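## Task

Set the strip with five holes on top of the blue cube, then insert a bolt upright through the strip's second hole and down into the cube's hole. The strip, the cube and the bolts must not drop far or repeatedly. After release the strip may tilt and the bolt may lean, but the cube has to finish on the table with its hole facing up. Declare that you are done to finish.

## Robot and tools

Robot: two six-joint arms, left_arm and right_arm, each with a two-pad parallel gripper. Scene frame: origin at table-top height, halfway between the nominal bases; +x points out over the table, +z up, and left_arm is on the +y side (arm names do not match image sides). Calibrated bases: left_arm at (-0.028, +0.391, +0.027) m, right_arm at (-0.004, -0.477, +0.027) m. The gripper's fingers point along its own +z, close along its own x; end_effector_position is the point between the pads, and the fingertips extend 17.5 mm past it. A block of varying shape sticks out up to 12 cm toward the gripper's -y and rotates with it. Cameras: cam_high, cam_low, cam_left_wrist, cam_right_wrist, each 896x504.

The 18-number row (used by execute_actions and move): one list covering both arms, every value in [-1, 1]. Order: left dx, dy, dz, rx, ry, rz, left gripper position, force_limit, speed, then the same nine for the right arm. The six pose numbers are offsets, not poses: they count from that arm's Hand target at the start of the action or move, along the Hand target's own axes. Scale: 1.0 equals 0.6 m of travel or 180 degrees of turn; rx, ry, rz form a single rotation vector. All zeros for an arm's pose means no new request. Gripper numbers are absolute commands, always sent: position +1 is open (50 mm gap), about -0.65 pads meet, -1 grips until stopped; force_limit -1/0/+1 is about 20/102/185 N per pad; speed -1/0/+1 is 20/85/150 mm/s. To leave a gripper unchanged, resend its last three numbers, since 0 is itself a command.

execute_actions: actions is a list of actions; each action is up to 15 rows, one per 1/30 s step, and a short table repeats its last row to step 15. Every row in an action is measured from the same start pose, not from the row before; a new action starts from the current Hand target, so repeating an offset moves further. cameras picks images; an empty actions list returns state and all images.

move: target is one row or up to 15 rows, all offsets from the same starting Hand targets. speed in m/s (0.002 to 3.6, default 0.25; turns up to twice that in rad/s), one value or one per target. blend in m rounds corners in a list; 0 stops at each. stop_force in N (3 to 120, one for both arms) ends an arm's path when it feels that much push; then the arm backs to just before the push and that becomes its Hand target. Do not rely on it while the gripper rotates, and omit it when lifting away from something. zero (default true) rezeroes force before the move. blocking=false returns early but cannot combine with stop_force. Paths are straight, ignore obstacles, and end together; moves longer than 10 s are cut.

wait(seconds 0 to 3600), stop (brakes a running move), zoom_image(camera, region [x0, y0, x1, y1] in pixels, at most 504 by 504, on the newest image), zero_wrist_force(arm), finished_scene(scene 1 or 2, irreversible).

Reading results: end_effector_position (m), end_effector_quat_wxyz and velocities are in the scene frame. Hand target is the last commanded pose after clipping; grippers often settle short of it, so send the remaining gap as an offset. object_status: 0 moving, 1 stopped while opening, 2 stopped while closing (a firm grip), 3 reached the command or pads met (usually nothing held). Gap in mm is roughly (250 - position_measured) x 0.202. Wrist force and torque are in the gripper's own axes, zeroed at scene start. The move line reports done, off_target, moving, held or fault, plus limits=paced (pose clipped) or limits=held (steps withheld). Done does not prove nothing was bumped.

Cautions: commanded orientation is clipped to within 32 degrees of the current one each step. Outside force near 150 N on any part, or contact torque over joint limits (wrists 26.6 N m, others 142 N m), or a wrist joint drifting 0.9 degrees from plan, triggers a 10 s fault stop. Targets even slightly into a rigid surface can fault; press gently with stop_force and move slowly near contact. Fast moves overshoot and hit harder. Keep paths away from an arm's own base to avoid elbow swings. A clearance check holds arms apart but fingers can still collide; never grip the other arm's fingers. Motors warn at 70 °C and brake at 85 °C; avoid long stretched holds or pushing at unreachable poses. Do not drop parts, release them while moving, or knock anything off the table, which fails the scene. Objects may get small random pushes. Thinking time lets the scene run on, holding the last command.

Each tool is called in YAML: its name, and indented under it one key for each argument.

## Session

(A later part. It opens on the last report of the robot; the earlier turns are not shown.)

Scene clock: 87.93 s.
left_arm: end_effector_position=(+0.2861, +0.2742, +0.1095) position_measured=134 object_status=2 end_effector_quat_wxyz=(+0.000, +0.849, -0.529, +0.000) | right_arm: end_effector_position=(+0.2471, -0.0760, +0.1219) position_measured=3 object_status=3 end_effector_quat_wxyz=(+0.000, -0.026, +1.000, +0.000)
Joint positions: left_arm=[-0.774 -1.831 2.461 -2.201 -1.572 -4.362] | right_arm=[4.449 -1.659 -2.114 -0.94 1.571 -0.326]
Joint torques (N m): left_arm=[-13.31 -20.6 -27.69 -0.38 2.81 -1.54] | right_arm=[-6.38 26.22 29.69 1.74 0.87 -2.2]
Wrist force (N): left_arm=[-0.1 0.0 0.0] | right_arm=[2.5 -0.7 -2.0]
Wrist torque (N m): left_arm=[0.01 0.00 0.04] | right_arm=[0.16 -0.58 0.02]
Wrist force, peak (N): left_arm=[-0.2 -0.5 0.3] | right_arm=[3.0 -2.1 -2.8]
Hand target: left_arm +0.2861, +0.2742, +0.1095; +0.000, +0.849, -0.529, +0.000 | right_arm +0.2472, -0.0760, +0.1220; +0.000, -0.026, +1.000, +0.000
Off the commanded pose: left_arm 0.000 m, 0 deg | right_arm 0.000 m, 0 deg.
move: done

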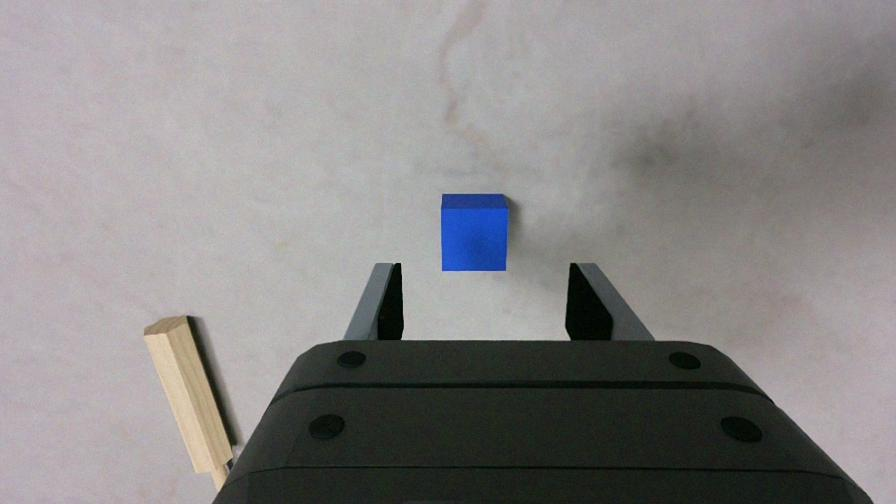

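move:
  target: [0,0,0,0,0,0,-1,-0.8,-0.7,0.003,0.110,0.1113,0.3056,0,0,1,-0.8,-0.5]
  speed: 0.3

move:
  target: [0,0,0,0,0,0,-1,-0.8,-0.7,0,0,0.1,0,0,0,1,-0.8,-0.5]
  speed: 0.1
  stop_force: 8
  cameras: ["cam_right_wrist"]

execute_actions:
  actions:
    - [[0,0,0,0,0,0,-1,-0.8,-0.7,0,0,0,0,0,0,-1,-0.8,-0.5]]

move:
  target: [0,0,0,0,0,0,-1,-0.8,-0.7,0,-0.11,-0.077,0,0,0,-1,-0.8,-0.5]
  speed: 0.15

move:
  target: [0,0,0,0,0,0,-1,-0.8,-0.7,0,0,0,-0.5,0,0,-1,-0.8,-0.5]
  speed: 0.5

move:
  target: [0,0,0,0,0,0,-1,-0.8,-0.7,0,-0.067,0.0956,0,0,0,-1,-0.8,-0.5]
  speed: 0.2

move:
  target: [0,0,0,0,0,0,-1,-0.8,-0.7,0,-0.01435,0.0205,0,0,0,-1,-0.8,-0.5]
  speed: 0.01
  stop_force: 4

execute_actions:
  actions:
    - [[0,0,0,0,0,0,-1,-0.8,-0.7,0,0,0,0,0,0,1,-0.8,-0.5]]

move:
  target:
    - [0,0,0,0,0,0,-1,-0.8,-0.7,0,0,-0.1,0,0,0,1,-0.8,-0.5]
    - [0,0,0,0,0,0,-1,-0.8,-0.7,0,0.09,-0.133,0.1944,0,0,1,-0.8,-0.5]
  speed: [0.12,0.35]
  blend: [0.02,0]
  cameras: ["cam_right_wrist"]

Scene clock: 96.73 s.
left_arm: end_effector_position=(+0.2861, +0.2742, +0.1095) position_measured=134 object_status=2 end_effector_quat_wxyz=(+0.000, +0.849, -0.529, +0.000) | right_arm: end_effector_position=(+0.2422, -0.0157, +0.0607) position_measured=3 object_status=3 end_effector_quat_wxyz=(+0.011, -0.024, +0.905, -0.425)
Joint positions: left_arm=[-0.774 -1.831 2.461 -2.201 -1.572 -4.362] | right_arm=[4.572 -2.311 -1.368 -1.902 1.413 -0.132]
Joint torques (N m): left_arm=[-12.86 -21.11 -28.08 -0.52 2.75 -1.3] | right_arm=[-4.68 46.61 13.05 -0.58 1.09 -1.12]
Wrist force (N): left_arm=[0.1 0.3 0.1] | right_arm=[1.8 0.2 -0.9]
Wrist torque (N m): left_arm=[0.05 -0.04 0.03] | right_arm=[0.13 -0.40 0.07]
Wrist force, peak (N): left_arm=[0.4 -0.4 -0.2] | right_arm=[3.4 9.3 3.0]
Hand target: left_arm +0.2861, +0.2742, +0.1095; +0.000, +0.849, -0.529, +0.000 | right_arm +0.2423, -0.0157, +0.0607; +0.011, -0.024, +0.905, -0.425 (not the last commanded pose)
Off the commanded pose: left_arm 0.000 m, 0 deg | right_arm 0.008 m, 5 deg.
move: held (right_arm; a check stopped the path); limits=held
pose unreachable (right arm): on one or more control steps of this call, first in action 0 (counted from 0), this arm could not follow its commanded pose, so it was not sent that pose on those steps. It may still have moved: this result reports where it is.
cause: moving toward the commanded pose would bring a part of the arm too close to another arm (a part of this arm just beyond joint 5 (wrist 2) and the left arm's gripper, 10 mm apart when this arm was first held).

Scene clock: 98.47 s.
left_arm: end_effector_position=(+0.2861, +0.2742, +0.1095) position_measured=134 object_status=2 end_effector_quat_wxyz=(+0.000, +0.849, -0.529, +0.000) | right_arm: end_effector_position=(+0.2447, -0.0618, +0.0224) position_measured=3 object_status=3 end_effector_quat_wxyz=(+0.011, -0.024, +0.905, -0.425)
Joint positions: left_arm=[-0.774 -1.831 2.461 -2.201 -1.572 -4.362] | right_arm=[4.558 -2.279 -1.547 -1.753 1.402 -0.141]
Joint torques (N m): left_arm=[-13.24 -21.29 -27.66 -0.49 2.67 -1.45] | right_arm=[7.91 38.38 13.43 1.43 0.9 1.48]
Wrist force (N): left_arm=[0.0 0.0 0.0] | right_arm=[1.8 0.6 -0.9]
Wrist torque (N m): left_arm=[0.01 -0.01 0.03] | right_arm=[0.18 -0.41 0.18]
Wrist force, peak (N): left_arm=[0.1 0.0 0.5] | right_arm=[2.4 0.6 -2.2]
Hand target: left_arm +0.2861, +0.2742, +0.1095; +0.000, +0.849, -0.529, +0.000 | right_arm +0.2447, -0.0618, +0.0224; +0.011, -0.024, +0.905, -0.425
Off the commanded pose: left_arm 0.000 m, 0 deg | right_arm 0.000 m, 0 deg.
move: done

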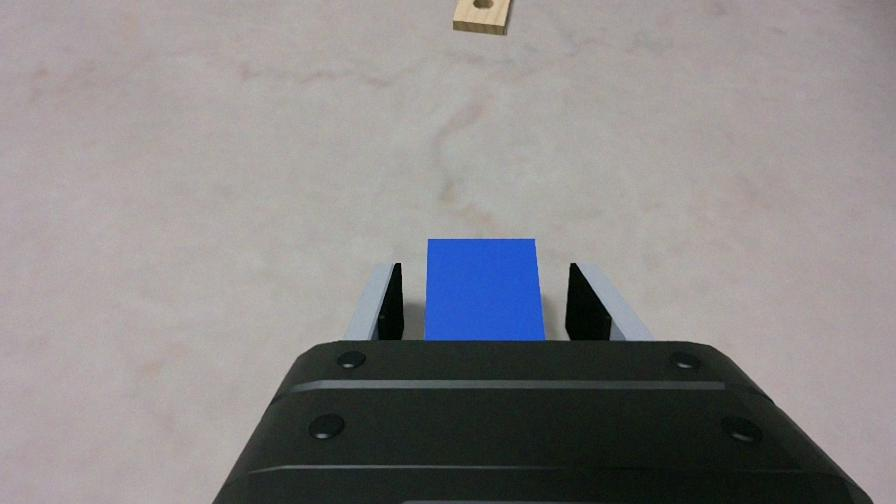

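Scene clock: 99.17 s.
left_arm: end_effector_position=(+0.2861, +0.2742, +0.1095) position_measured=134 object_status=2 end_effector_quat_wxyz=(+0.000, +0.849, -0.529, +0.000) | right_arm: end_effector_position=(+0.2447, -0.0618, +0.0224) position_measured=103 object_status=2 end_effector_quat_wxyz=(+0.011, -0.024, +0.905, -0.425)
Joint positions: left_arm=[-0.774 -1.831 2.461 -2.201 -1.572 -4.362] | right_arm=[4.558 -2.279 -1.547 -1.753 1.402 -0.141]
Joint torques (N m): left_arm=[-13.27 -21.25 -28.56 -0.45 2.8 -1.4] | right_arm=[7.52 37.82 12.1 1.14 0.8 1.46]
Wrist force (N): left_arm=[0.2 -0.1 -0.1] | right_arm=[2.1 0.3 -0.7]
Wrist torque (N m): left_arm=[-0.03 -0.04 0.03] | right_arm=[0.19 -0.46 0.19]
Wrist force, peak (N): left_arm=[0.2 0.3 0.5] | right_arm=[2.4 0.2 -0.8]
Hand target: left_arm +0.2861, +0.2742, +0.1095; +0.000, +0.849, -0.529, +0.000 | right_arm +0.2447, -0.0618, +0.0224; +0.011, -0.024, +0.905, -0.425
Off the commanded pose: left_arm 0.000 m, 0 deg | right_arm 0.000 m, 0 deg.
Step readings (end_effector_position of left_arm | right_arm):
0: (+0.2861, +0.2742, +0.1095) | (+0.2447, -0.0618, +0.0224)
1: (+0.2861, +0.2742, +0.1095) | (+0.2447, -0.0618, +0.0224)
2: (+0.2861, +0.2742, +0.1095) | (+0.2447, -0.0618, +0.0224)
4: (+0.2861, +0.2742, +0.1095) | (+0.2447, -0.0618, +0.0224)
8: (+0.2861, +0.2742, +0.1095) | (+0.2447, -0.0618, +0.0224)
15: (+0.2861, +0.2742, +0.1095) | (+0.2447, -0.0618, +0.0224)

Scene clock: 100.13 s.
left_arm: end_effector_position=(+0.2861, +0.2742, +0.1095) position_measured=134 object_status=2 end_effector_quat_wxyz=(+0.000, +0.849, -0.529, +0.000) | right_arm: end_effector_position=(+0.2451, -0.0683, +0.1026) position_measured=103 object_status=2 end_effector_quat_wxyz=(+0.011, -0.024, +0.905, -0.425)
Joint positions: left_arm=[-0.774 -1.831 2.461 -2.201 -1.572 -4.362] | right_arm=[4.556 -2.159 -1.513 -1.906 1.401 -0.143]
Joint torques (N m): left_arm=[-13.06 -21.16 -28.33 -0.5 2.75 -1.39] | right_arm=[-1.74 45.4 12.12 -0.4 -0.89 -1.22]
Wrist force (N): left_arm=[0.2 0.0 0.1] | right_arm=[1.9 0.7 -0.4]
Wrist torque (N m): left_arm=[0.00 -0.04 0.04] | right_arm=[0.18 -0.42 0.19]
Wrist force, peak (N): left_arm=[0.2 0.2 -0.4] | right_arm=[2.0 2.9 0.7]
Hand target: left_arm +0.2861, +0.2742, +0.1095; +0.000, +0.849, -0.529, +0.000 | right_arm +0.2451, -0.0684, +0.1027; +0.011, -0.024, +0.905, -0.425
Off the commanded pose: left_arm 0.000 m, 0 deg | right_arm 0.000 m, 0 deg.
move: done

Scene clock: 102.33 s.
left_arm: end_effector_position=(+0.2861, +0.2742, +0.1095) position_measured=134 object_status=2 end_effector_quat_wxyz=(+0.000, +0.849, -0.529, +0.000) | right_arm: end_effector_position=(+0.2451, -0.0684, +0.1027) position_measured=103 object_status=2 end_effector_quat_wxyz=(-0.009, -0.025, +0.940, +0.339) end_effector_velocity=(+0.000, +0.001, +0.001) end_effector_angular_velocity=(+0.005, -0.002, +0.001)
Joint positions: left_arm=[-0.774 -1.831 2.461 -2.201 -1.572 -4.362] | right_arm=[4.295 -1.792 -2.515 0.228 1.871 -0.383]
Joint velocities: left_arm=[within noise] | right_arm=[0 0 0 0.006 0 -0.001]
Joint torques (N m): left_arm=[-12.6 -21.31 -27.65 -0.6 2.8 -1.3] | right_arm=[5.58 16.23 21.47 5.01 0.56 -1.72]
Wrist force (N): left_arm=[0.1 0.0 0.1] | right_arm=[3.1 0.4 -1.9]
Wrist torque (N m): left_arm=[-0.01 -0.03 0.03] | right_arm=[0.35 -0.65 -0.07]
Wrist force, peak (N): left_arm=[0.0 0.3 0.4] | right_arm=[3.5 0.8 -2.4]
Hand target: left_arm +0.2861, +0.2742, +0.1095; +0.000, +0.849, -0.529, +0.000 | right_arm +0.2451, -0.0684, +0.1027; -0.009, -0.025, +0.940, +0.339
Off the commanded pose: left_arm 0.000 m, 0 deg | right_arm 0.000 m, 0 deg.
move: done

Scene clock: 103.20 s.
left_arm: end_effector_position=(+0.2861, +0.2742, +0.1095) position_measured=134 object_status=2 end_effector_quat_wxyz=(+0.000, +0.849, -0.529, +0.000) | right_arm: end_effector_position=(+0.2448, -0.0627, +0.0329) position_measured=103 object_status=2 end_effector_quat_wxyz=(-0.009, -0.025, +0.940, +0.339)
Joint positions: left_arm=[-0.774 -1.831 2.461 -2.201 -1.572 -4.362] | right_arm=[4.303 -2.069 -2.518 0.51 1.866 -0.377]
Joint torques (N m): left_arm=[-12.8 -21.77 -28.38 -0.61 2.7 -1.33] | right_arm=[-5.42 18.78 -2.21 4.87 0.71 -0.96]
Wrist force (N): left_arm=[0.3 0.4 0.2] | right_arm=[3.2 0.5 -1.8]
Wrist torque (N m): left_arm=[0.08 -0.06 0.04] | right_arm=[0.36 -0.66 -0.09]
Wrist force, peak (N): left_arm=[0.3 0.4 0.2] | right_arm=[3.0 2.4 -4.2]
Hand target: left_arm +0.2861, +0.2742, +0.1095; +0.000, +0.849, -0.529, +0.000 | right_arm +0.2448, -0.0627, +0.0328; -0.009, -0.025, +0.940, +0.339
Off the commanded pose: left_arm 0.000 m, 0 deg | right_arm 0.000 m, 0 deg.
move: done

Scene clock: 105.23 s.
left_arm: end_effector_position=(+0.2861, +0.2742, +0.1095) position_measured=134 object_status=2 end_effector_quat_wxyz=(+0.000, +0.849, -0.529, +0.000) | right_arm: end_effector_position=(+0.2447, -0.0619, +0.0221) position_measured=103 object_status=2 end_effector_quat_wxyz=(-0.009, -0.025, +0.940, +0.339)
Joint positions: left_arm=[-0.774 -1.831 2.461 -2.201 -1.572 -4.362] | right_arm=[4.304 -2.113 -2.514 0.55 1.866 -0.376]
Joint torques (N m): left_arm=[-13.3 -21.23 -27.32 -0.59 2.66 -1.28] | right_arm=[-1.48 33.19 -4.73 4.37 -0.33 -0.57]
Wrist force (N): left_arm=[0.2 0.0 0.1] | right_arm=[3.0 2.6 -3.2]
Wrist torque (N m): left_arm=[0.01 -0.04 0.03] | right_arm=[0.38 -0.69 -0.10]
Wrist force, peak (N): left_arm=[0.2 0.5 0.4] | right_arm=[5.4 11.1 -21.0]
Hand target: left_arm +0.2861, +0.2742, +0.1095; +0.000, +0.849, -0.529, +0.000 | right_arm +0.2447, -0.0619, +0.0221; -0.009, -0.025, +0.940, +0.339 (not the last commanded pose)
Off the commanded pose: left_arm 0.000 m, 0 deg | right_arm 0.004 m, 0 deg.
move: contact (right_arm)

Scene clock: 105.93 s.
left_arm: end_effector_position=(+0.2861, +0.2742, +0.1095) position_measured=134 object_status=2 end_effector_quat_wxyz=(+0.000, +0.849, -0.529, +0.000) | right_arm: end_effector_position=(+0.2447, -0.0619, +0.0221) position_measured=3 object_status=3 end_effector_quat_wxyz=(-0.009, -0.025, +0.940, +0.339)
Joint positions: left_arm=[-0.774 -1.831 2.461 -2.201 -1.572 -4.362] | right_arm=[4.304 -2.113 -2.514 0.55 1.866 -0.376]
Joint torques (N m): left_arm=[-12.9 -21.43 -27.58 -0.62 2.71 -1.23] | right_arm=[-3.76 33.33 0.17 4.37 0.53 -1.16]
Wrist force (N): left_arm=[-0.1 0.2 0.2] | right_arm=[2.9 0.0 -2.3]
Wrist torque (N m): left_arm=[0.03 0.00 0.03] | right_arm=[0.27 -0.61 -0.09]
Wrist force, peak (N): left_arm=[0.0 0.2 0.4] | right_arm=[3.2 1.3 -2.7]
Hand target: left_arm +0.2861, +0.2742, +0.1095; +0.000, +0.849, -0.529, +0.000 | right_arm +0.2447, -0.0619, +0.0221; -0.009, -0.025, +0.940, +0.339
Off the commanded pose: left_arm 0.000 m, 0 deg | right_arm 0.000 m, 0 deg.
Step readings (end_effector_position of left_arm | right_arm):
0: (+0.2861, +0.2742, +0.1095) | (+0.2447, -0.0619, +0.0221)
1: (+0.2861, +0.2742, +0.1095) | (+0.2447, -0.0619, +0.0221)
2: (+0.2861, +0.2742, +0.1095) | (+0.2447, -0.0619, +0.0221)
4: (+0.2861, +0.2742, +0.1095) | (+0.2447, -0.0619, +0.0221)
8: (+0.2861, +0.2742, +0.1095) | (+0.2447, -0.0619, +0.0221)
15: (+0.2861, +0.2742, +0.1095) | (+0.2447, -0.0619, +0.0221)

Scene clock: 107.83 s.
left_arm: end_effector_position=(+0.2861, +0.2742, +0.1095) position_measured=134 object_status=2 end_effector_quat_wxyz=(+0.000, +0.849, -0.529, +0.000) | right_arm: end_effector_position=(+0.2452, -0.0712, +0.1179) position_measured=3 object_status=3 end_effector_quat_wxyz=(-0.001, -0.027, +0.999, +0.041) end_effector_velocity=(+0.000, -0.001, -0.001) end_effector_angular_velocity=(-0.005, +0.000, -0.001)
Joint positions: left_arm=[-0.774 -1.831 2.461 -2.201 -1.572 -4.362] | right_arm=[4.442 -1.647 -2.166 -0.822 1.597 -0.335]
Joint velocities: left_arm=[within noise] | right_arm=[0 -0.001 0.001 -0.005 -0.001 0]
Joint torques (N m): left_arm=[-12.78 -21.07 -27.84 -0.59 2.74 -1.36] | right_arm=[-6.85 28.14 28.5 1.95 0.96 -2.32]
Wrist force (N): left_arm=[0.6 0.0 0.1] | right_arm=[2.7 0.4 -2.0]
Wrist torque (N m): left_arm=[0.01 -0.11 0.04] | right_arm=[0.33 -0.63 0.00]
Wrist force, peak (N): left_arm=[0.6 0.0 0.1] | right_arm=[3.4 1.6 -3.2]
Hand target: left_arm +0.2861, +0.2742, +0.1095; +0.000, +0.849, -0.529, +0.000 | right_arm +0.2452, -0.0712, +0.1180; -0.001, -0.027, +0.999, +0.041
Off the commanded pose: left_arm 0.000 m, 0 deg | right_arm 0.000 m, 0 deg.
move: done

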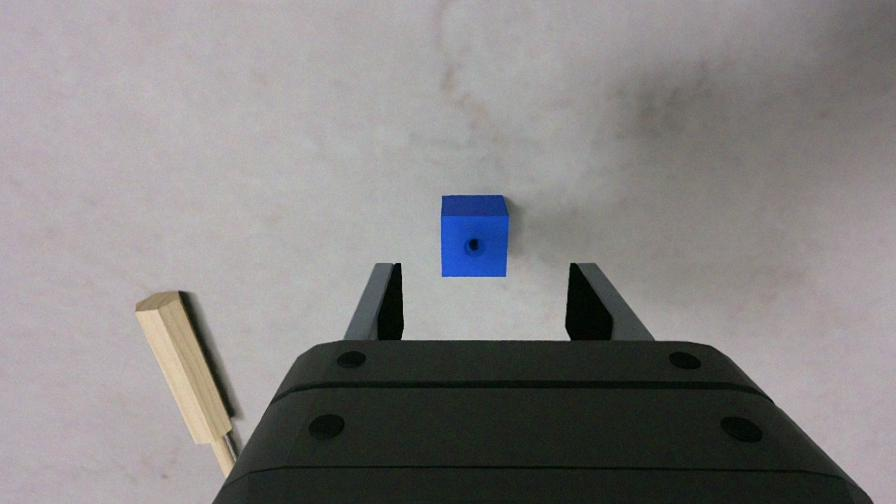

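move:
  target: [0,0,0,0,0,0,-1,-0.8,-0.7,0.008,-0.071,0.0325,0.008,-0.215,-0.959,1,-0.8,-0.5]
  speed: 0.6

move:
  target:
    - [0.3265,0.2412,0,0,0,-0.3556,-1,-0.8,-0.7,0,0,0,0,0,0,1,-0.8,-0.5]
    - [0.3265,0.2412,0.0867,0,0,-0.3556,-1,-0.8,-0.7,0,0,0,0,0,0,1,-0.8,-0.5]
  speed: [0.35,0.1]
  cameras: ["cam_right_wrist","cam_high"]

zoom_image:
  camera: "cam_right_wrist"
  region: [420, 110, 540, 230]

Scene clock: 129.77 s.
left_arm: end_effector_position=(+0.2861, +0.2742, +0.1095) position_measured=134 object_status=2 end_effector_quat_wxyz=(+0.000, +0.849, -0.529, +0.000) | right_arm: end_effector_position=(+0.2427, -0.1122, +0.0951) position_measured=3 object_status=3 end_effector_quat_wxyz=(-0.258, +0.966, -0.002, +0.000)
Joint positions: left_arm=[-0.774 -1.831 2.461 -2.201 -1.572 -4.362] | right_arm=[4.317 -1.641 -2.55 -0.035 1.768 -3.495]
Joint torques (N m): left_arm=[-13.51 -21.51 -27.12 -0.77 2.82 -1.11] | right_arm=[7.32 23.36 7.39 5.01 -0.63 -2.21]
Wrist force (N): left_arm=[0.3 0.0 0.3] | right_arm=[2.3 0.7 -1.7]
Wrist torque (N m): left_arm=[0.01 -0.06 0.03] | right_arm=[0.29 -0.51 0.03]
Wrist force, peak (N): left_arm=[-0.2 0.6 0.2] | right_arm=[3.4 0.3 -2.6]
Hand target: left_arm +0.2861, +0.2742, +0.1095; +0.000, +0.849, -0.529, +0.000 | right_arm +0.2426, -0.1123, +0.0951; -0.258, +0.966, -0.001, +0.000
Off the commanded pose: left_arm 0.000 m, 0 deg | right_arm 0.000 m, 0 deg.
move: done

Scene clock: 132.60 s.
left_arm: end_effector_position=(+0.2425, +0.0346, +0.0577) position_measured=134 object_status=2 end_effector_quat_wxyz=(+0.000, +1.000, +0.001, +0.000) | right_arm: end_effector_position=(+0.2426, -0.1123, +0.0951) position_measured=3 object_status=3 end_effector_quat_wxyz=(-0.258, +0.966, -0.001, +0.000)
Joint positions: left_arm=[-1.234 -1.416 2.257 -2.412 -1.571 -5.939] | right_arm=[4.317 -1.641 -2.55 -0.035 1.768 -3.496]
Joint torques (N m): left_arm=[14.2 -31.09 -23.05 -1.88 -2.11 0.62] | right_arm=[8.11 23.84 6.97 5.15 0.88 -2.11]
Wrist force (N): left_arm=[0.3 0.0 0.1] | right_arm=[2.6 0.4 -1.4]
Wrist torque (N m): left_arm=[0.04 -0.06 0.04] | right_arm=[0.25 -0.57 0.05]
Wrist force, peak (N): left_arm=[-0.1 2.1 0.2] | right_arm=[2.6 0.7 -1.8]
Hand target: left_arm +0.2425, +0.0345, +0.0577; +0.000, +1.000, +0.001, +0.000 | right_arm +0.2426, -0.1123, +0.0951; -0.258, +0.966, -0.001, +0.000
Off the commanded pose: left_arm 0.000 m, 0 deg | right_arm 0.000 m, 0 deg.
move: done
Images, in order (width x height): cam_high 896x504, cam_right_wrist 896x504.

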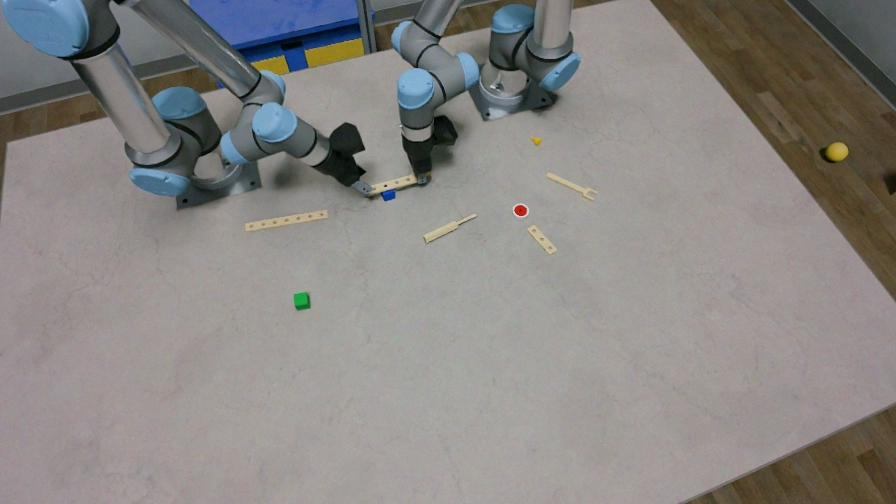

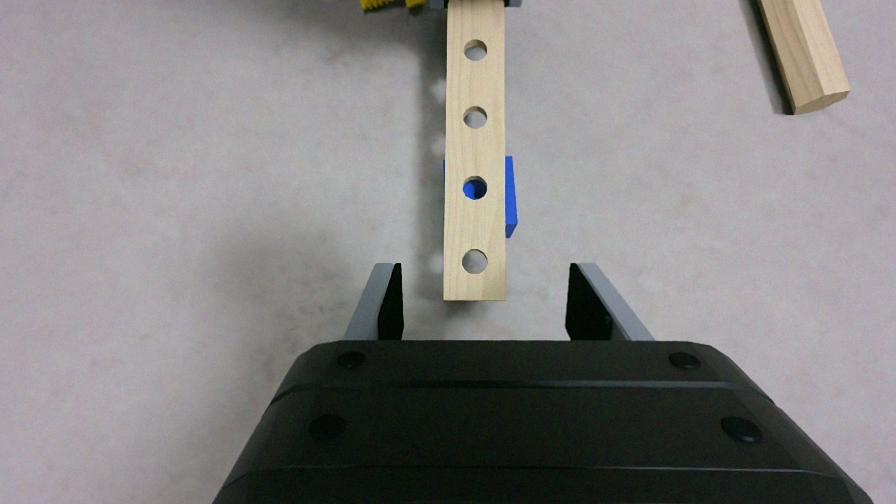

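Scaled by 4.200 from the camera's image (finer frame: 1280x720).

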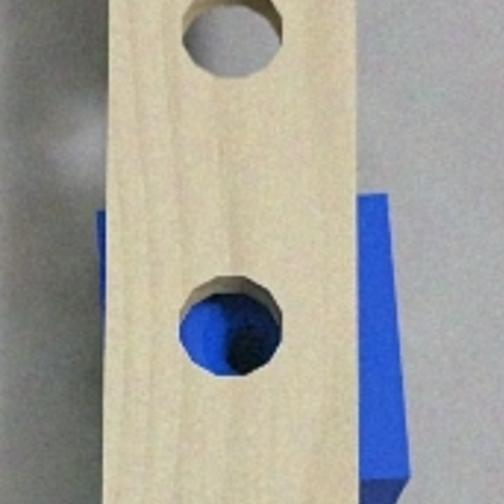

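move:
  target: [0.0028,-0.005,0,0,0,0,-1,-0.8,-0.7,0,0,0,0,0,0,1,-0.8,-0.5]
  speed: 0.05

move:
  target: [0,0,0.025,0,0,0,-1,-0.8,-0.7,0,0,0,0,0,0,1,-0.8,-0.5]
  speed: 0.01
  stop_force: 3
  cameras: ["cam_right_wrist"]

zoom_image:
  camera: "cam_right_wrist"
  region: [445, 160, 505, 220]

Scene clock: 137.30 s.
left_arm: end_effector_position=(+0.2443, +0.0376, +0.0578) position_measured=134 object_status=2 end_effector_quat_wxyz=(+0.000, +1.000, +0.001, +0.000) | right_arm: end_effector_position=(+0.2426, -0.1123, +0.0951) position_measured=3 object_status=3 end_effector_quat_wxyz=(-0.258, +0.966, -0.001, +0.000)
Joint positions: left_arm=[-1.227 -1.419 2.26 -2.413 -1.571 -5.933] | right_arm=[4.317 -1.641 -2.55 -0.035 1.768 -3.496]
Joint torques (N m): left_arm=[-12.81 -15.4 -24.27 -3.87 -2.11 -1.6] | right_arm=[7.89 23.34 7.43 5.02 0.78 -2.07]
Wrist force (N): left_arm=[0.2 -0.1 0.2] | right_arm=[2.1 0.5 -1.7]
Wrist torque (N m): left_arm=[0.03 -0.04 0.04] | right_arm=[0.26 -0.49 0.06]
Wrist force, peak (N): left_arm=[-0.3 1.0 0.5] | right_arm=[2.7 0.6 -1.9]
Hand target: left_arm +0.2442, +0.0375, +0.0577; +0.000, +1.000, +0.001, +0.000 | right_arm +0.2426, -0.1123, +0.0951; -0.258, +0.966, -0.001, +0.000
Off the commanded pose: left_arm 0.000 m, 0 deg | right_arm 0.000 m, 0 deg.
move: done

Scene clock: 139.23 s.
left_arm: end_effector_position=(+0.2442, +0.0375, +0.0486) position_measured=134 object_status=2 end_effector_quat_wxyz=(+0.000, +1.000, +0.001, +0.000) | right_arm: end_effector_position=(+0.2426, -0.1123, +0.0951) position_measured=3 object_status=3 end_effector_quat_wxyz=(-0.258, +0.966, -0.001, +0.000)
Joint positions: left_arm=[-1.228 -1.398 2.269 -2.442 -1.571 -5.933] | right_arm=[4.317 -1.641 -2.55 -0.035 1.768 -3.496]
Joint torques (N m): left_arm=[-11.71 -35.16 -23.25 -0.02 -2.19 -1.21] | right_arm=[7.85 23.49 7.19 5.09 0.76 -1.95]
Wrist force (N): left_arm=[-0.4 -0.4 -3.0] | right_arm=[3.0 0.7 -1.6]
Wrist torque (N m): left_arm=[-0.20 -0.02 0.07] | right_arm=[0.30 -0.62 0.06]
Wrist force, peak (N): left_arm=[0.1 -0.7 -3.4] | right_arm=[3.0 0.7 -1.6]
Hand target: left_arm +0.2442, +0.0375, +0.0486; +0.000, +1.000, +0.001, +0.000 (not the last commanded pose) | right_arm +0.2426, -0.1123, +0.0951; -0.258, +0.966, -0.001, +0.000
Off the commanded pose: left_arm 0.006 m, 0 deg | right_arm 0.000 m, 0 deg.
move: contact (left_arm)

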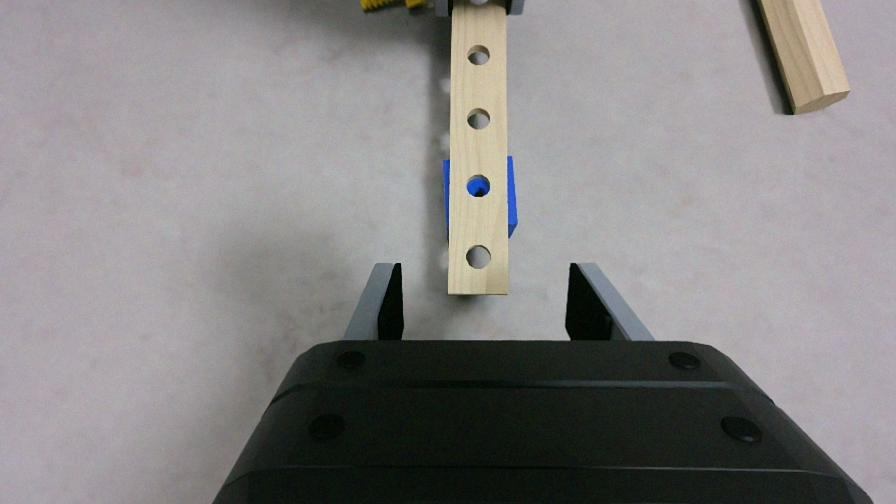

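Scaled by 8.400 from the camera's image (finer frame: 1280x720).

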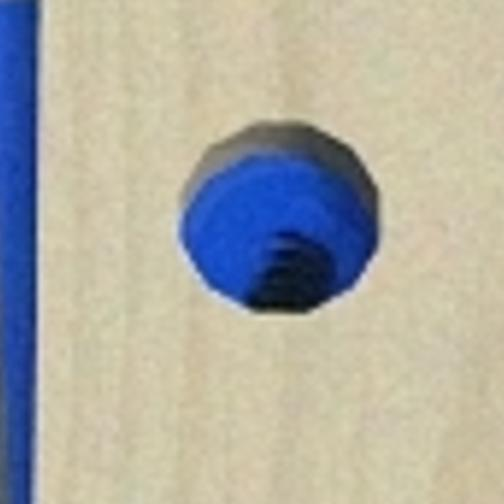

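move:
  target:
    - [0,0,-0.13,0,0,0,-1,-0.8,-0.7,0.006,-0.05,-0.07,-0.05,0.087,0.324,1,-0.8,-0.5]
    - [0,-0.333,-0.13,0,0,0,-1,-0.8,-0.7,0.012,-0.105,-0.141,-0.1003,0.1737,0.6481,1,-0.8,-0.5]
  speed: [0.1,0.4]
  blend: [0.01,0]

move:
  target: [0,0,0,0,0,0,-1,-0.8,-0.7,-0.192,0.207,0.133,0,0,0.7778,1,-0.8,-0.5]
  speed: 0.6
  cameras: ["cam_right_wrist","cam_high"]

zoom_image:
  camera: "cam_right_wrist"
  region: [360, 130, 600, 340]

Scene clock: 162.57 s.
left_arm: end_effector_position=(+0.2437, +0.2374, +0.1264) position_measured=134 object_status=2 end_effector_quat_wxyz=(+0.000, +1.000, +0.001, +0.000) | right_arm: end_effector_position=(+0.2499, -0.0999, +0.1998) position_measured=3 object_status=3 end_effector_quat_wxyz=(+0.000, -0.500, +0.866, +0.000)
Joint positions: left_arm=[-0.965 -1.946 2.478 -2.103 -1.572 -5.67] | right_arm=[4.429 -1.51 -2.036 -1.167 1.57 -1.341]
Joint torques (N m): left_arm=[-11.29 2.54 -27.81 -5.45 -2.71 -0.6] | right_arm=[7.55 26.13 18.57 2.92 -2.01 0.8]
Wrist force (N): left_arm=[0.2 0.4 0.2] | right_arm=[3.2 0.5 -2.3]
Wrist torque (N m): left_arm=[0.10 -0.04 0.11] | right_arm=[0.33 -0.74 0.09]
Wrist force, peak (N): left_arm=[-0.3 -0.2 -3.1] | right_arm=[3.5 1.0 -2.0]
Hand target: left_arm +0.2437, +0.2374, +0.1264; +0.000, +1.000, +0.001, +0.000 | right_arm +0.2499, -0.0999, +0.1999; +0.000, -0.500, +0.866, +0.000
Off the commanded pose: left_arm 0.000 m, 0 deg | right_arm 0.000 m, 0 deg.
move: done

Scene clock: 165.23 s.
left_arm: end_effector_position=(+0.2437, +0.2374, +0.1264) position_measured=134 object_status=2 end_effector_quat_wxyz=(+0.000, +1.000, +0.001, +0.000) | right_arm: end_effector_position=(+0.2000, +0.0620, +0.1199) position_measured=3 object_status=3 end_effector_quat_wxyz=(+0.000, +0.643, +0.766, +0.000)
Joint positions: left_arm=[-0.965 -1.946 2.478 -2.103 -1.572 -5.67] | right_arm=[4.595 -1.887 -1.832 -0.995 1.57 1.269]
Joint torques (N m): left_arm=[-13.42 5.46 -29.51 -5.17 -2.59 1.47] | right_arm=[-7.43 40.05 15.51 1.59 0.44 2.06]
Wrist force (N): left_arm=[0.4 0.2 0.2] | right_arm=[2.8 0.4 -2.5]
Wrist torque (N m): left_arm=[0.06 -0.09 0.11] | right_arm=[0.36 -0.62 0.11]
Wrist force, peak (N): left_arm=[0.5 0.3 0.6] | right_arm=[4.1 0.4 -2.2]
Hand target: left_arm +0.2437, +0.2374, +0.1264; +0.000, +1.000, +0.001, +0.000 | right_arm +0.2001, +0.0619, +0.1199; +0.000, +0.643, +0.766, +0.000
Off the commanded pose: left_arm 0.000 m, 0 deg | right_arm 0.000 m, 0 deg.
move: done
Images, in order (width x height): cam_high 896x504, cam_right_wrist 896x504.

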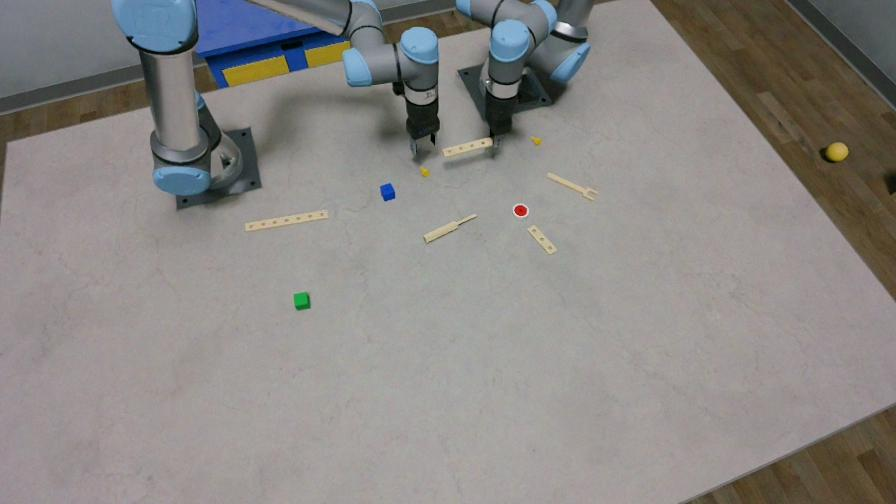

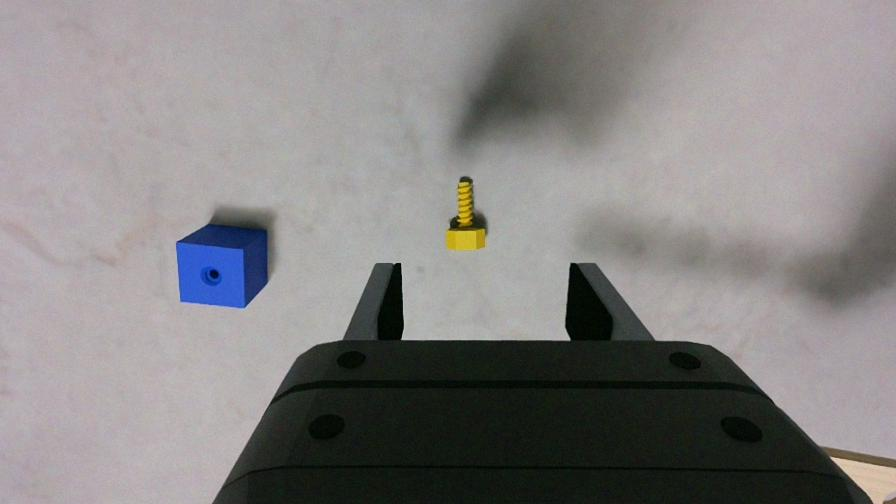

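Scaled by 2.100 from the camera's image (finer frame: 1280x720).

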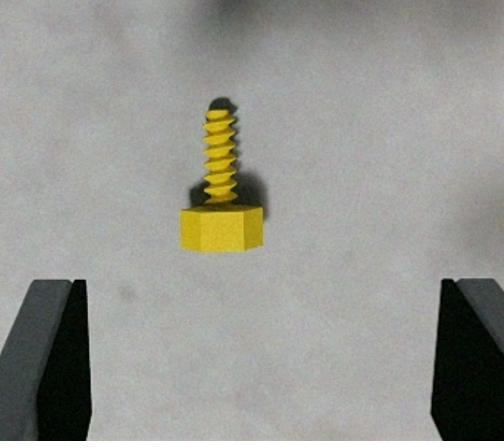

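move:
  target: [0,0,0,0,0,0,-1,-0.8,-0.7,-0.0027,0.0968,0.1078,0.2667,0,0,1,-0.9,-0.7]
  speed: 0.3
  cameras: ["cam_right_wrist"]

zoom_image:
  camera: "cam_right_wrist"
  region: [400, 160, 580, 320]

Scene clock: 171.53 s.
left_arm: end_effector_position=(+0.2437, +0.2374, +0.1264) position_measured=134 object_status=2 end_effector_quat_wxyz=(+0.000, +1.000, +0.001, +0.000) | right_arm: end_effector_position=(+0.2576, +0.0703, +0.0552) position_measured=3 object_status=3 end_effector_quat_wxyz=(-0.261, +0.588, +0.699, -0.312)
Joint positions: left_arm=[-0.965 -1.946 2.478 -2.103 -1.572 -5.67] | right_arm=[4.245 -2.367 -1.314 -1.624 2.202 0.72]
Joint torques (N m): left_arm=[-10.4 -2.76 -25.77 -4.55 -0.51 1.47] | right_arm=[4.75 45.4 22.87 0.08 1.42 0.09]
Wrist force (N): left_arm=[0.1 0.0 -0.1] | right_arm=[3.3 0.4 -1.5]
Wrist torque (N m): left_arm=[0.02 -0.03 0.09] | right_arm=[0.15 -0.65 0.07]
Wrist force, peak (N): left_arm=[6.7 -23.7 -0.2] | right_arm=[-17.4 -9.4 2.7]
Hand target: left_arm +0.2437, +0.2374, +0.1264; +0.000, +1.000, +0.001, +0.000 | right_arm +0.2576, +0.0703, +0.0552; -0.261, +0.588, +0.699, -0.312
Off the commanded pose: left_arm 0.000 m, 0 deg | right_arm 0.000 m, 0 deg.
move: done

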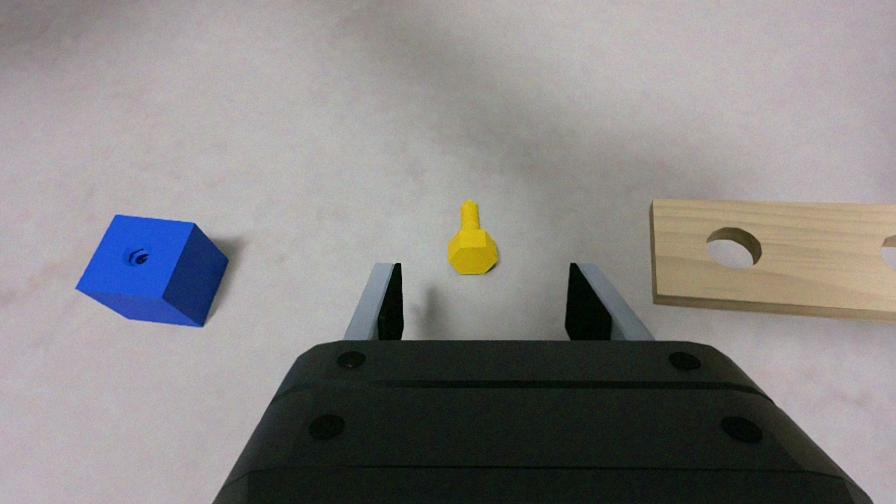

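Scaled by 2.800 from the camera's image (finer frame: 1280x720).

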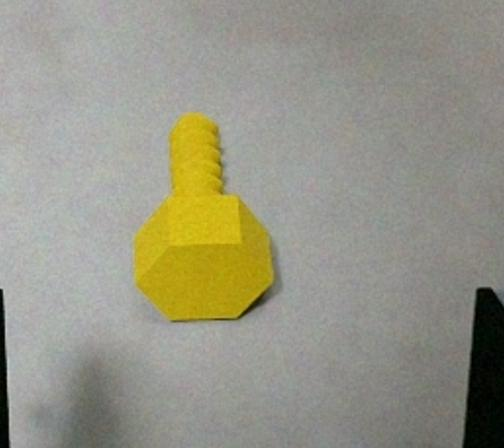

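move:
  target: [0,0,0,0,0,0,-1,-0.8,-0.7,-0.0018,0,0.0833,0,0,0,1,-0.9,-0.7]
  speed: 0.05
  stop_force: 5

execute_actions:
  actions:
    - [[0,0,0,0,0,0,-1,-0.8,-0.7,0,0,0,0,0,0,-1,-0.9,-0.8]]
    - [[0,0,0,0,0,0,-1,-0.8,-0.7,0,0,0,0,0,0,-1,-0.9,-0.8]]
    - [[0,0,0,0,0,0,-1,-0.8,-0.7,0,0,0,0,0,0,-1,-0.9,-0.8]]
  cameras: ["cam_right_wrist"]

zoom_image:
  camera: "cam_right_wrist"
  region: [400, 190, 580, 350]

Scene clock: 177.13 s.
left_arm: end_effector_position=(+0.2437, +0.2374, +0.1264) position_measured=134 object_status=2 end_effector_quat_wxyz=(+0.000, +1.000, +0.001, +0.000) | right_arm: end_effector_position=(+0.2379, +0.0662, +0.0371) position_measured=3 object_status=3 end_effector_quat_wxyz=(-0.261, +0.588, +0.699, -0.312)
Joint positions: left_arm=[-0.965 -1.946 2.478 -2.103 -1.572 -5.67] | right_arm=[4.267 -2.36 -1.387 -1.545 2.214 0.743]
Joint torques (N m): left_arm=[8.1 -17.43 -31.79 -6.55 2.08 -2.39] | right_arm=[10.21 42.73 12.61 2.6 0.49 1.04]
Wrist force (N): left_arm=[-5.4 -2.7 0.4] | right_arm=[-0.5 4.2 -5.2]
Wrist torque (N m): left_arm=[0.14 -0.36 0.81] | right_arm=[0.48 -0.31 0.26]
Wrist force, peak (N): left_arm=[-6.3 -6.6 -0.1] | right_arm=[-2.0 4.5 -7.1]
Hand target: left_arm +0.2437, +0.2374, +0.1264; +0.000, +1.000, +0.001, +0.000 | right_arm +0.2379, +0.0662, +0.0371; -0.261, +0.588, +0.699, -0.312 (not the last commanded pose)
Off the commanded pose: left_arm 0.000 m, 0 deg | right_arm 0.023 m, 0 deg.
move: contact (right_arm)

Scene clock: 178.87 s.
left_arm: end_effector_position=(+0.2437, +0.2374, +0.1264) position_measured=134 object_status=2 end_effector_quat_wxyz=(+0.000, +1.000, +0.001, +0.000) | right_arm: end_effector_position=(+0.2379, +0.0662, +0.0371) position_measured=251 object_status=3 end_effector_quat_wxyz=(-0.261, +0.588, +0.699, -0.312)
Joint positions: left_arm=[-0.965 -1.946 2.478 -2.103 -1.572 -5.67] | right_arm=[4.267 -2.36 -1.387 -1.545 2.214 0.743]
Joint torques (N m): left_arm=[11.89 -16.67 -32.26 -7.08 2.06 -2.27] | right_arm=[10.51 42.84 13.27 1.9 0.4 1.12]
Wrist force (N): left_arm=[-5.5 -2.9 0.0] | right_arm=[-0.5 3.9 -5.4]
Wrist torque (N m): left_arm=[0.13 -0.33 0.80] | right_arm=[0.45 -0.33 0.25]
Wrist force, peak (N): left_arm=[-6.0 -2.8 0.6] | right_arm=[-0.4 4.1 -5.7]
Hand target: left_arm +0.2437, +0.2374, +0.1264; +0.000, +1.000, +0.001, +0.000 | right_arm +0.2379, +0.0662, +0.0371; -0.261, +0.588, +0.699, -0.312
Off the commanded pose: left_arm 0.000 m, 0 deg | right_arm 0.000 m, 0 deg.
Step readings (end_effector_position of left_arm | right_arm):
0: (+0.2437, +0.2374, +0.1264) | (+0.2379, +0.0662, +0.0371)
1: (+0.2437, +0.2374, +0.1264) | (+0.2379, +0.0662, +0.0371)
2: (+0.2437, +0.2374, +0.1264) | (+0.2379, +0.0662, +0.0371)
4: (+0.2437, +0.2374, +0.1264) | (+0.2379, +0.0662, +0.0371)
8: (+0.2437, +0.2374, +0.1264) | (+0.2379, +0.0662, +0.0371)
15: (+0.2437, +0.2374, +0.1264) | (+0.2379, +0.0662, +0.0371)
16: (+0.2437, +0.2374, +0.1264) | (+0.2379, +0.0662, +0.0371)
17: (+0.2437, +0.2374, +0.1264) | (+0.2379, +0.0662, +0.0371)
19: (+0.2437, +0.2374, +0.1264) | (+0.2379, +0.0662, +0.0371)
23: (+0.2437, +0.2374, +0.1264) | (+0.2379, +0.0662, +0.0371)
30: (+0.2437, +0.2374, +0.1264) | (+0.2379, +0.0662, +0.0371)
31: (+0.2437, +0.2374, +0.1264) | (+0.2379, +0.0662, +0.0371)
32: (+0.2437, +0.2374, +0.1264) | (+0.2379, +0.0662, +0.0371)
34: (+0.2437, +0.2374, +0.1264) | (+0.2379, +0.0662, +0.0371)
38: (+0.2437, +0.2374, +0.1264) | (+0.2379, +0.0662, +0.0371)
45: (+0.2437, +0.2374, +0.1264) | (+0.2379, +0.0662, +0.0371)

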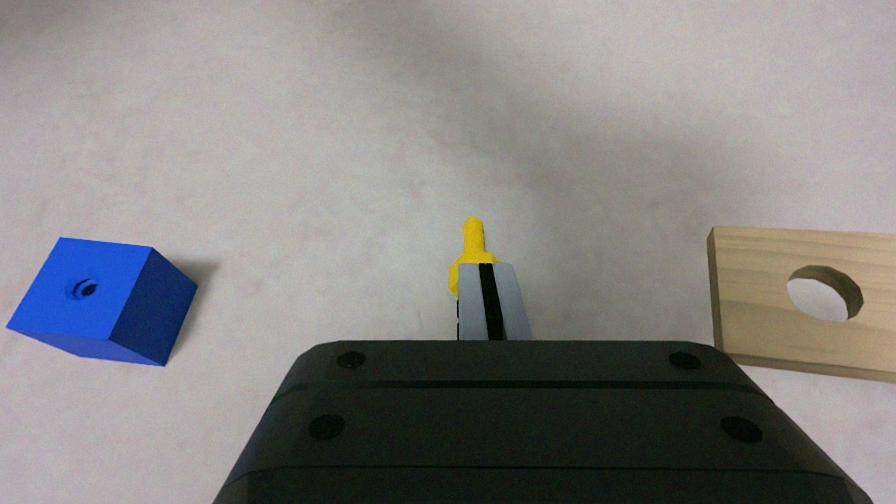

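Scaled by 2.800 from the camera's image (finer frame: 1280x720).

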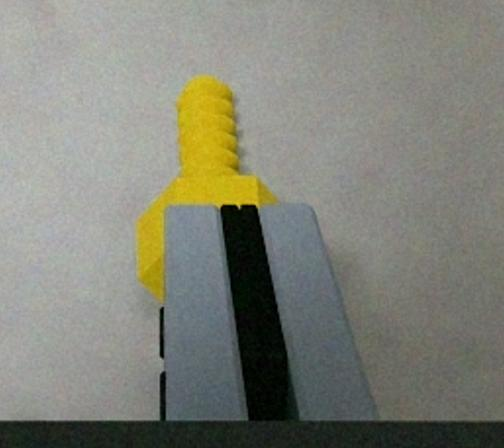

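move:
  target: [0,-0.15,-0.1,0,0,0,-1,-0.8,-0.7,0,0,0,0,0,0,-1,-0.9,-0.8]
  speed: 0.1
  cameras: ["cam_left_wrist"]

move:
  target: [0,0,0,0,0,0,-1,-0.8,-0.7,0,0,-0.04,0,0,0,1,-0.9,0]
  speed: 0.1
  cameras: ["cam_right_wrist","cam_high"]

Scene clock: 183.67 s.
left_arm: end_effector_position=(+0.2435, +0.3274, +0.1864) position_measured=134 object_status=2 end_effector_quat_wxyz=(+0.000, +1.000, +0.001, +0.000) | right_arm: end_effector_position=(+0.2379, +0.0662, +0.0371) position_measured=251 object_status=3 end_effector_quat_wxyz=(-0.261, +0.588, +0.699, -0.312)
Joint positions: left_arm=[-0.737 -2.156 2.408 -1.823 -1.572 -5.442] | right_arm=[4.267 -2.36 -1.387 -1.545 2.214 0.743]
Joint torques (N m): left_arm=[-8.51 9.77 -18.74 -4.78 -2.74 -0.67] | right_arm=[-4.79 44.32 13.08 0.27 0.44 1.13]
Wrist force (N): left_arm=[0.0 0.3 0.2] | right_arm=[3.6 0.2 -1.3]
Wrist torque (N m): left_arm=[0.05 0.00 0.09] | right_arm=[0.13 -0.71 0.20]
Wrist force, peak (N): left_arm=[-6.0 -3.1 0.7] | right_arm=[0.5 4.0 -6.0]
Hand target: left_arm +0.2435, +0.3274, +0.1864; +0.000, +1.000, +0.001, +0.000 | right_arm +0.2379, +0.0662, +0.0371; -0.261, +0.588, +0.699, -0.312
Off the commanded pose: left_arm 0.000 m, 0 deg | right_arm 0.000 m, 0 deg.
move: done

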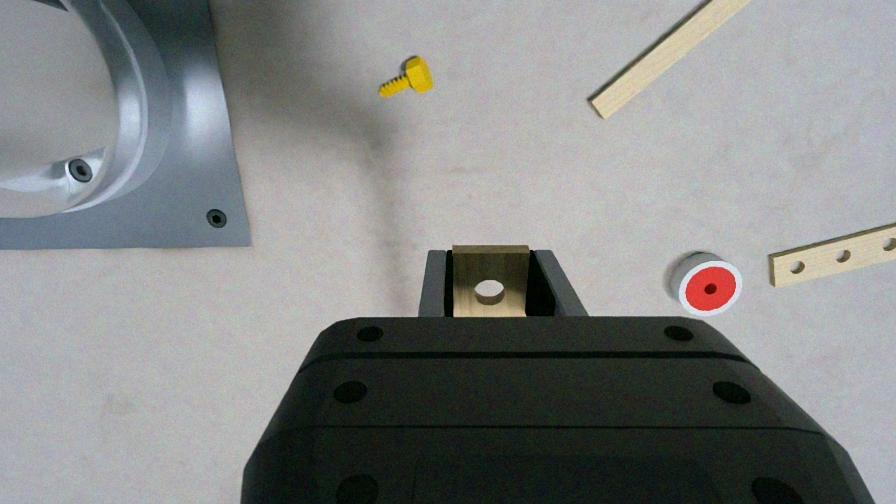

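Scene clock: 184.50 s.
left_arm: end_effector_position=(+0.2435, +0.3274, +0.1864) position_measured=134 object_status=2 end_effector_quat_wxyz=(+0.000, +1.000, +0.001, +0.000) | right_arm: end_effector_position=(+0.2555, +0.0693, +0.0532) position_measured=3 object_status=3 end_effector_quat_wxyz=(-0.261, +0.588, +0.699, -0.312)
Joint positions: left_arm=[-0.737 -2.156 2.408 -1.823 -1.572 -5.442] | right_arm=[4.247 -2.366 -1.324 -1.615 2.203 0.722]
Joint torques (N m): left_arm=[-13.54 11.53 -18.34 -0.96 -2.7 1.58] | right_arm=[7.4 56.45 19.67 0.04 3.22 2.23]
Wrist force (N): left_arm=[0.1 -0.1 -0.1] | right_arm=[3.5 0.5 -1.2]
Wrist torque (N m): left_arm=[-0.02 -0.02 0.08] | right_arm=[0.18 -0.69 0.16]
Wrist force, peak (N): left_arm=[0.3 0.4 -0.2] | right_arm=[3.4 0.1 -3.0]
Hand target: left_arm +0.2435, +0.3274, +0.1864; +0.000, +1.000, +0.001, +0.000 | right_arm +0.2555, +0.0693, +0.0532; -0.261, +0.588, +0.699, -0.312
Off the commanded pose: left_arm 0.000 m, 0 deg | right_arm 0.000 m, 0 deg.
move: done
Images, in order (width x height): cam_high 896x504, cam_right_wrist 896x504.

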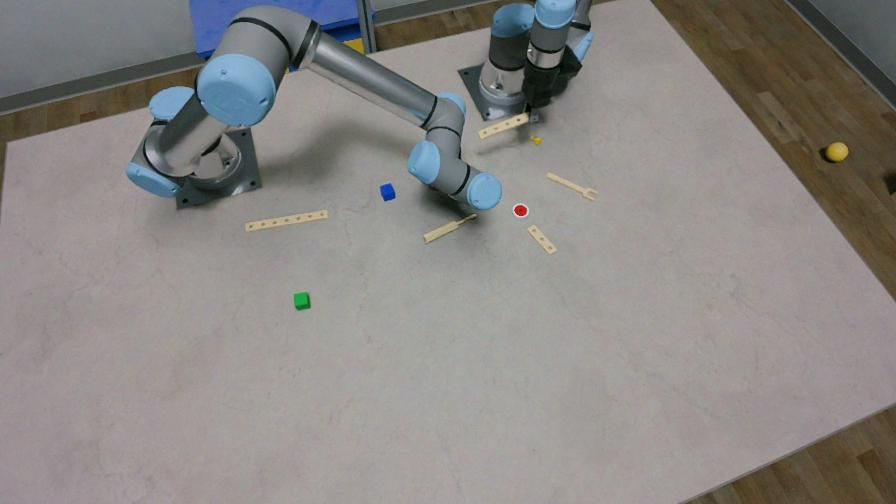

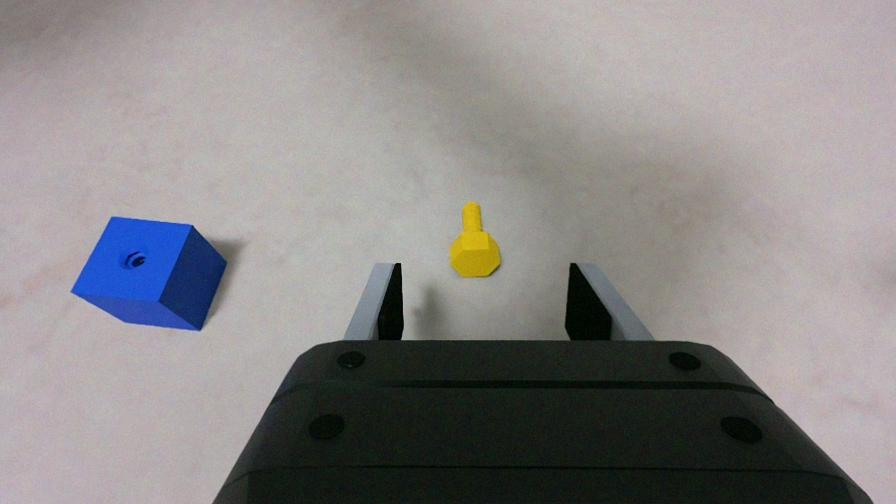

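move:
  target: [0,0,0,0,0,0,-1,-0.8,-0.7,-0.0015,0,0.0783,0,0,0,1,-0.9,-0.7]
  speed: 0.05
  stop_force: 5

execute_actions:
  actions:
    - [[0,0,0,0,0,0,-1,-0.8,-0.7,0,0,0,0,0,0,-1,-0.9,-0.8]]
    - [[0,0,0,0,0,0,-1,-0.8,-0.7,0,0,0,0,0,0,-1,-0.9,-0.8]]
    - [[0,0,0,0,0,0,-1,-0.8,-0.7,0,0,0,0,0,0,-1,-0.9,-0.8]]
  cameras: ["cam_right_wrist"]

zoom_image:
  camera: "cam_right_wrist"
  region: [400, 190, 580, 350]

Scene clock: 189.50 s.
left_arm: end_effector_position=(+0.2435, +0.3274, +0.1864) position_measured=134 object_status=2 end_effector_quat_wxyz=(+0.000, +1.000, +0.001, +0.000) | right_arm: end_effector_position=(+0.2213, +0.0624, +0.0218) position_measured=3 object_status=3 end_effector_quat_wxyz=(-0.261, +0.588, +0.699, -0.312)
Joint positions: left_arm=[-0.737 -2.156 2.408 -1.823 -1.572 -5.442] | right_arm=[4.286 -2.356 -1.446 -1.478 2.225 0.763]
Joint torques (N m): left_arm=[-13.2 11.85 -18.72 -0.64 -2.81 1.67] | right_arm=[-7.45 49.66 30.68 2.64 -0.3 -2.24]
Wrist force (N): left_arm=[0.2 0.1 -0.2] | right_arm=[3.4 0.3 -1.1]
Wrist torque (N m): left_arm=[0.01 -0.02 0.08] | right_arm=[0.15 -0.67 0.08]
Wrist force, peak (N): left_arm=[0.3 0.6 0.1] | right_arm=[3.8 0.5 -1.5]
Hand target: left_arm +0.2435, +0.3274, +0.1864; +0.000, +1.000, +0.001, +0.000 | right_arm +0.2213, +0.0624, +0.0218; -0.261, +0.588, +0.699, -0.312
Off the commanded pose: left_arm 0.000 m, 0 deg | right_arm 0.000 m, 0 deg.
move: done

Scene clock: 191.20 s.
left_arm: end_effector_position=(+0.2435, +0.3274, +0.1864) position_measured=134 object_status=2 end_effector_quat_wxyz=(+0.000, +1.000, +0.001, +0.000) | right_arm: end_effector_position=(+0.2213, +0.0624, +0.0218) position_measured=161 object_status=2 end_effector_quat_wxyz=(-0.261, +0.588, +0.699, -0.312)
Joint positions: left_arm=[-0.737 -2.156 2.408 -1.823 -1.572 -5.442] | right_arm=[4.286 -2.356 -1.446 -1.478 2.225 0.763]
Joint torques (N m): left_arm=[-13.25 11.28 -18.86 -0.76 -2.7 1.46] | right_arm=[-7.49 44.41 30.16 2.72 -0.33 -2.16]
Wrist force (N): left_arm=[0.3 0.1 0.2] | right_arm=[3.3 0.5 -1.6]
Wrist torque (N m): left_arm=[0.01 -0.05 0.08] | right_arm=[0.18 -0.66 0.08]
Wrist force, peak (N): left_arm=[0.2 0.6 0.1] | right_arm=[3.9 0.4 -1.4]
Hand target: left_arm +0.2435, +0.3274, +0.1864; +0.000, +1.000, +0.001, +0.000 | right_arm +0.2213, +0.0624, +0.0218; -0.261, +0.588, +0.699, -0.312
Off the commanded pose: left_arm 0.000 m, 0 deg | right_arm 0.000 m, 0 deg.
Step readings (end_effector_position of left_arm | right_arm):
0: (+0.2435, +0.3274, +0.1864) | (+0.2213, +0.0624, +0.0218)
1: (+0.2435, +0.3274, +0.1864) | (+0.2213, +0.0624, +0.0218)
2: (+0.2435, +0.3274, +0.1864) | (+0.2213, +0.0624, +0.0218)
4: (+0.2435, +0.3274, +0.1864) | (+0.2213, +0.0624, +0.0218)
8: (+0.2435, +0.3274, +0.1864) | (+0.2213, +0.0624, +0.0218)
15: (+0.2435, +0.3274, +0.1864) | (+0.2213, +0.0624, +0.0218)
16: (+0.2435, +0.3274, +0.1864) | (+0.2213, +0.0624, +0.0218)
17: (+0.2435, +0.3274, +0.1864) | (+0.2213, +0.0624, +0.0218)
19: (+0.2435, +0.3274, +0.1864) | (+0.2213, +0.0624, +0.0218)
23: (+0.2435, +0.3274, +0.1864) | (+0.2213, +0.0624, +0.0218)
30: (+0.2435, +0.3274, +0.1864) | (+0.2213, +0.0624, +0.0218)
31: (+0.2435, +0.3274, +0.1864) | (+0.2213, +0.0624, +0.0218)
32: (+0.2435, +0.3274, +0.1864) | (+0.2213, +0.0624, +0.0218)
34: (+0.2435, +0.3274, +0.1864) | (+0.2213, +0.0624, +0.0218)
38: (+0.2435, +0.3274, +0.1864) | (+0.2213, +0.0624, +0.0218)
45: (+0.2435, +0.3274, +0.1864) | (+0.2213, +0.0624, +0.0218)

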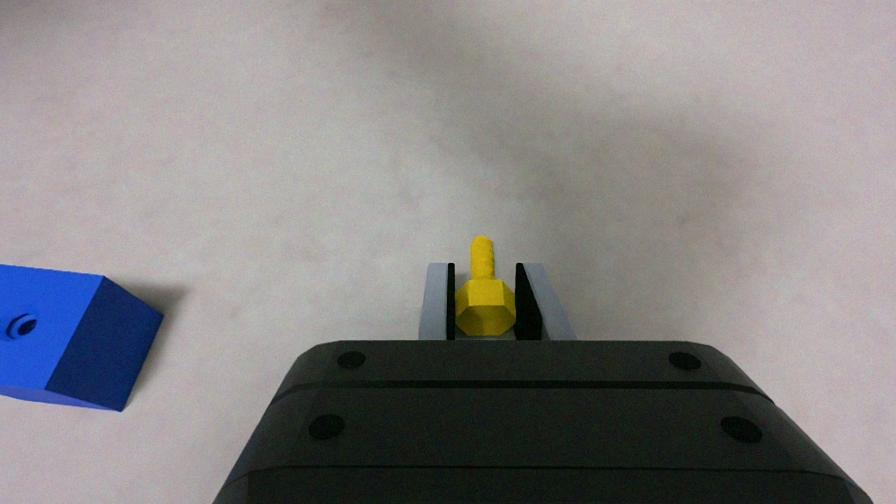

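Scaled by 2.800 from the camera's image (finer frame: 1280x720).

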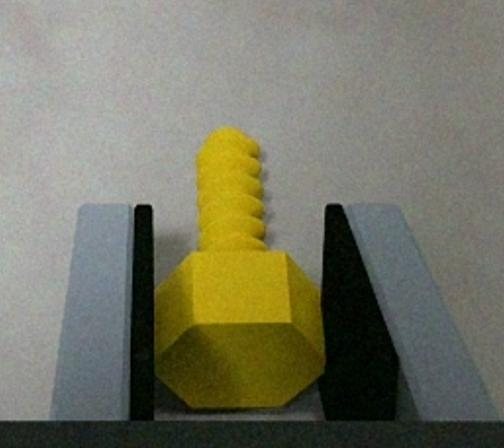

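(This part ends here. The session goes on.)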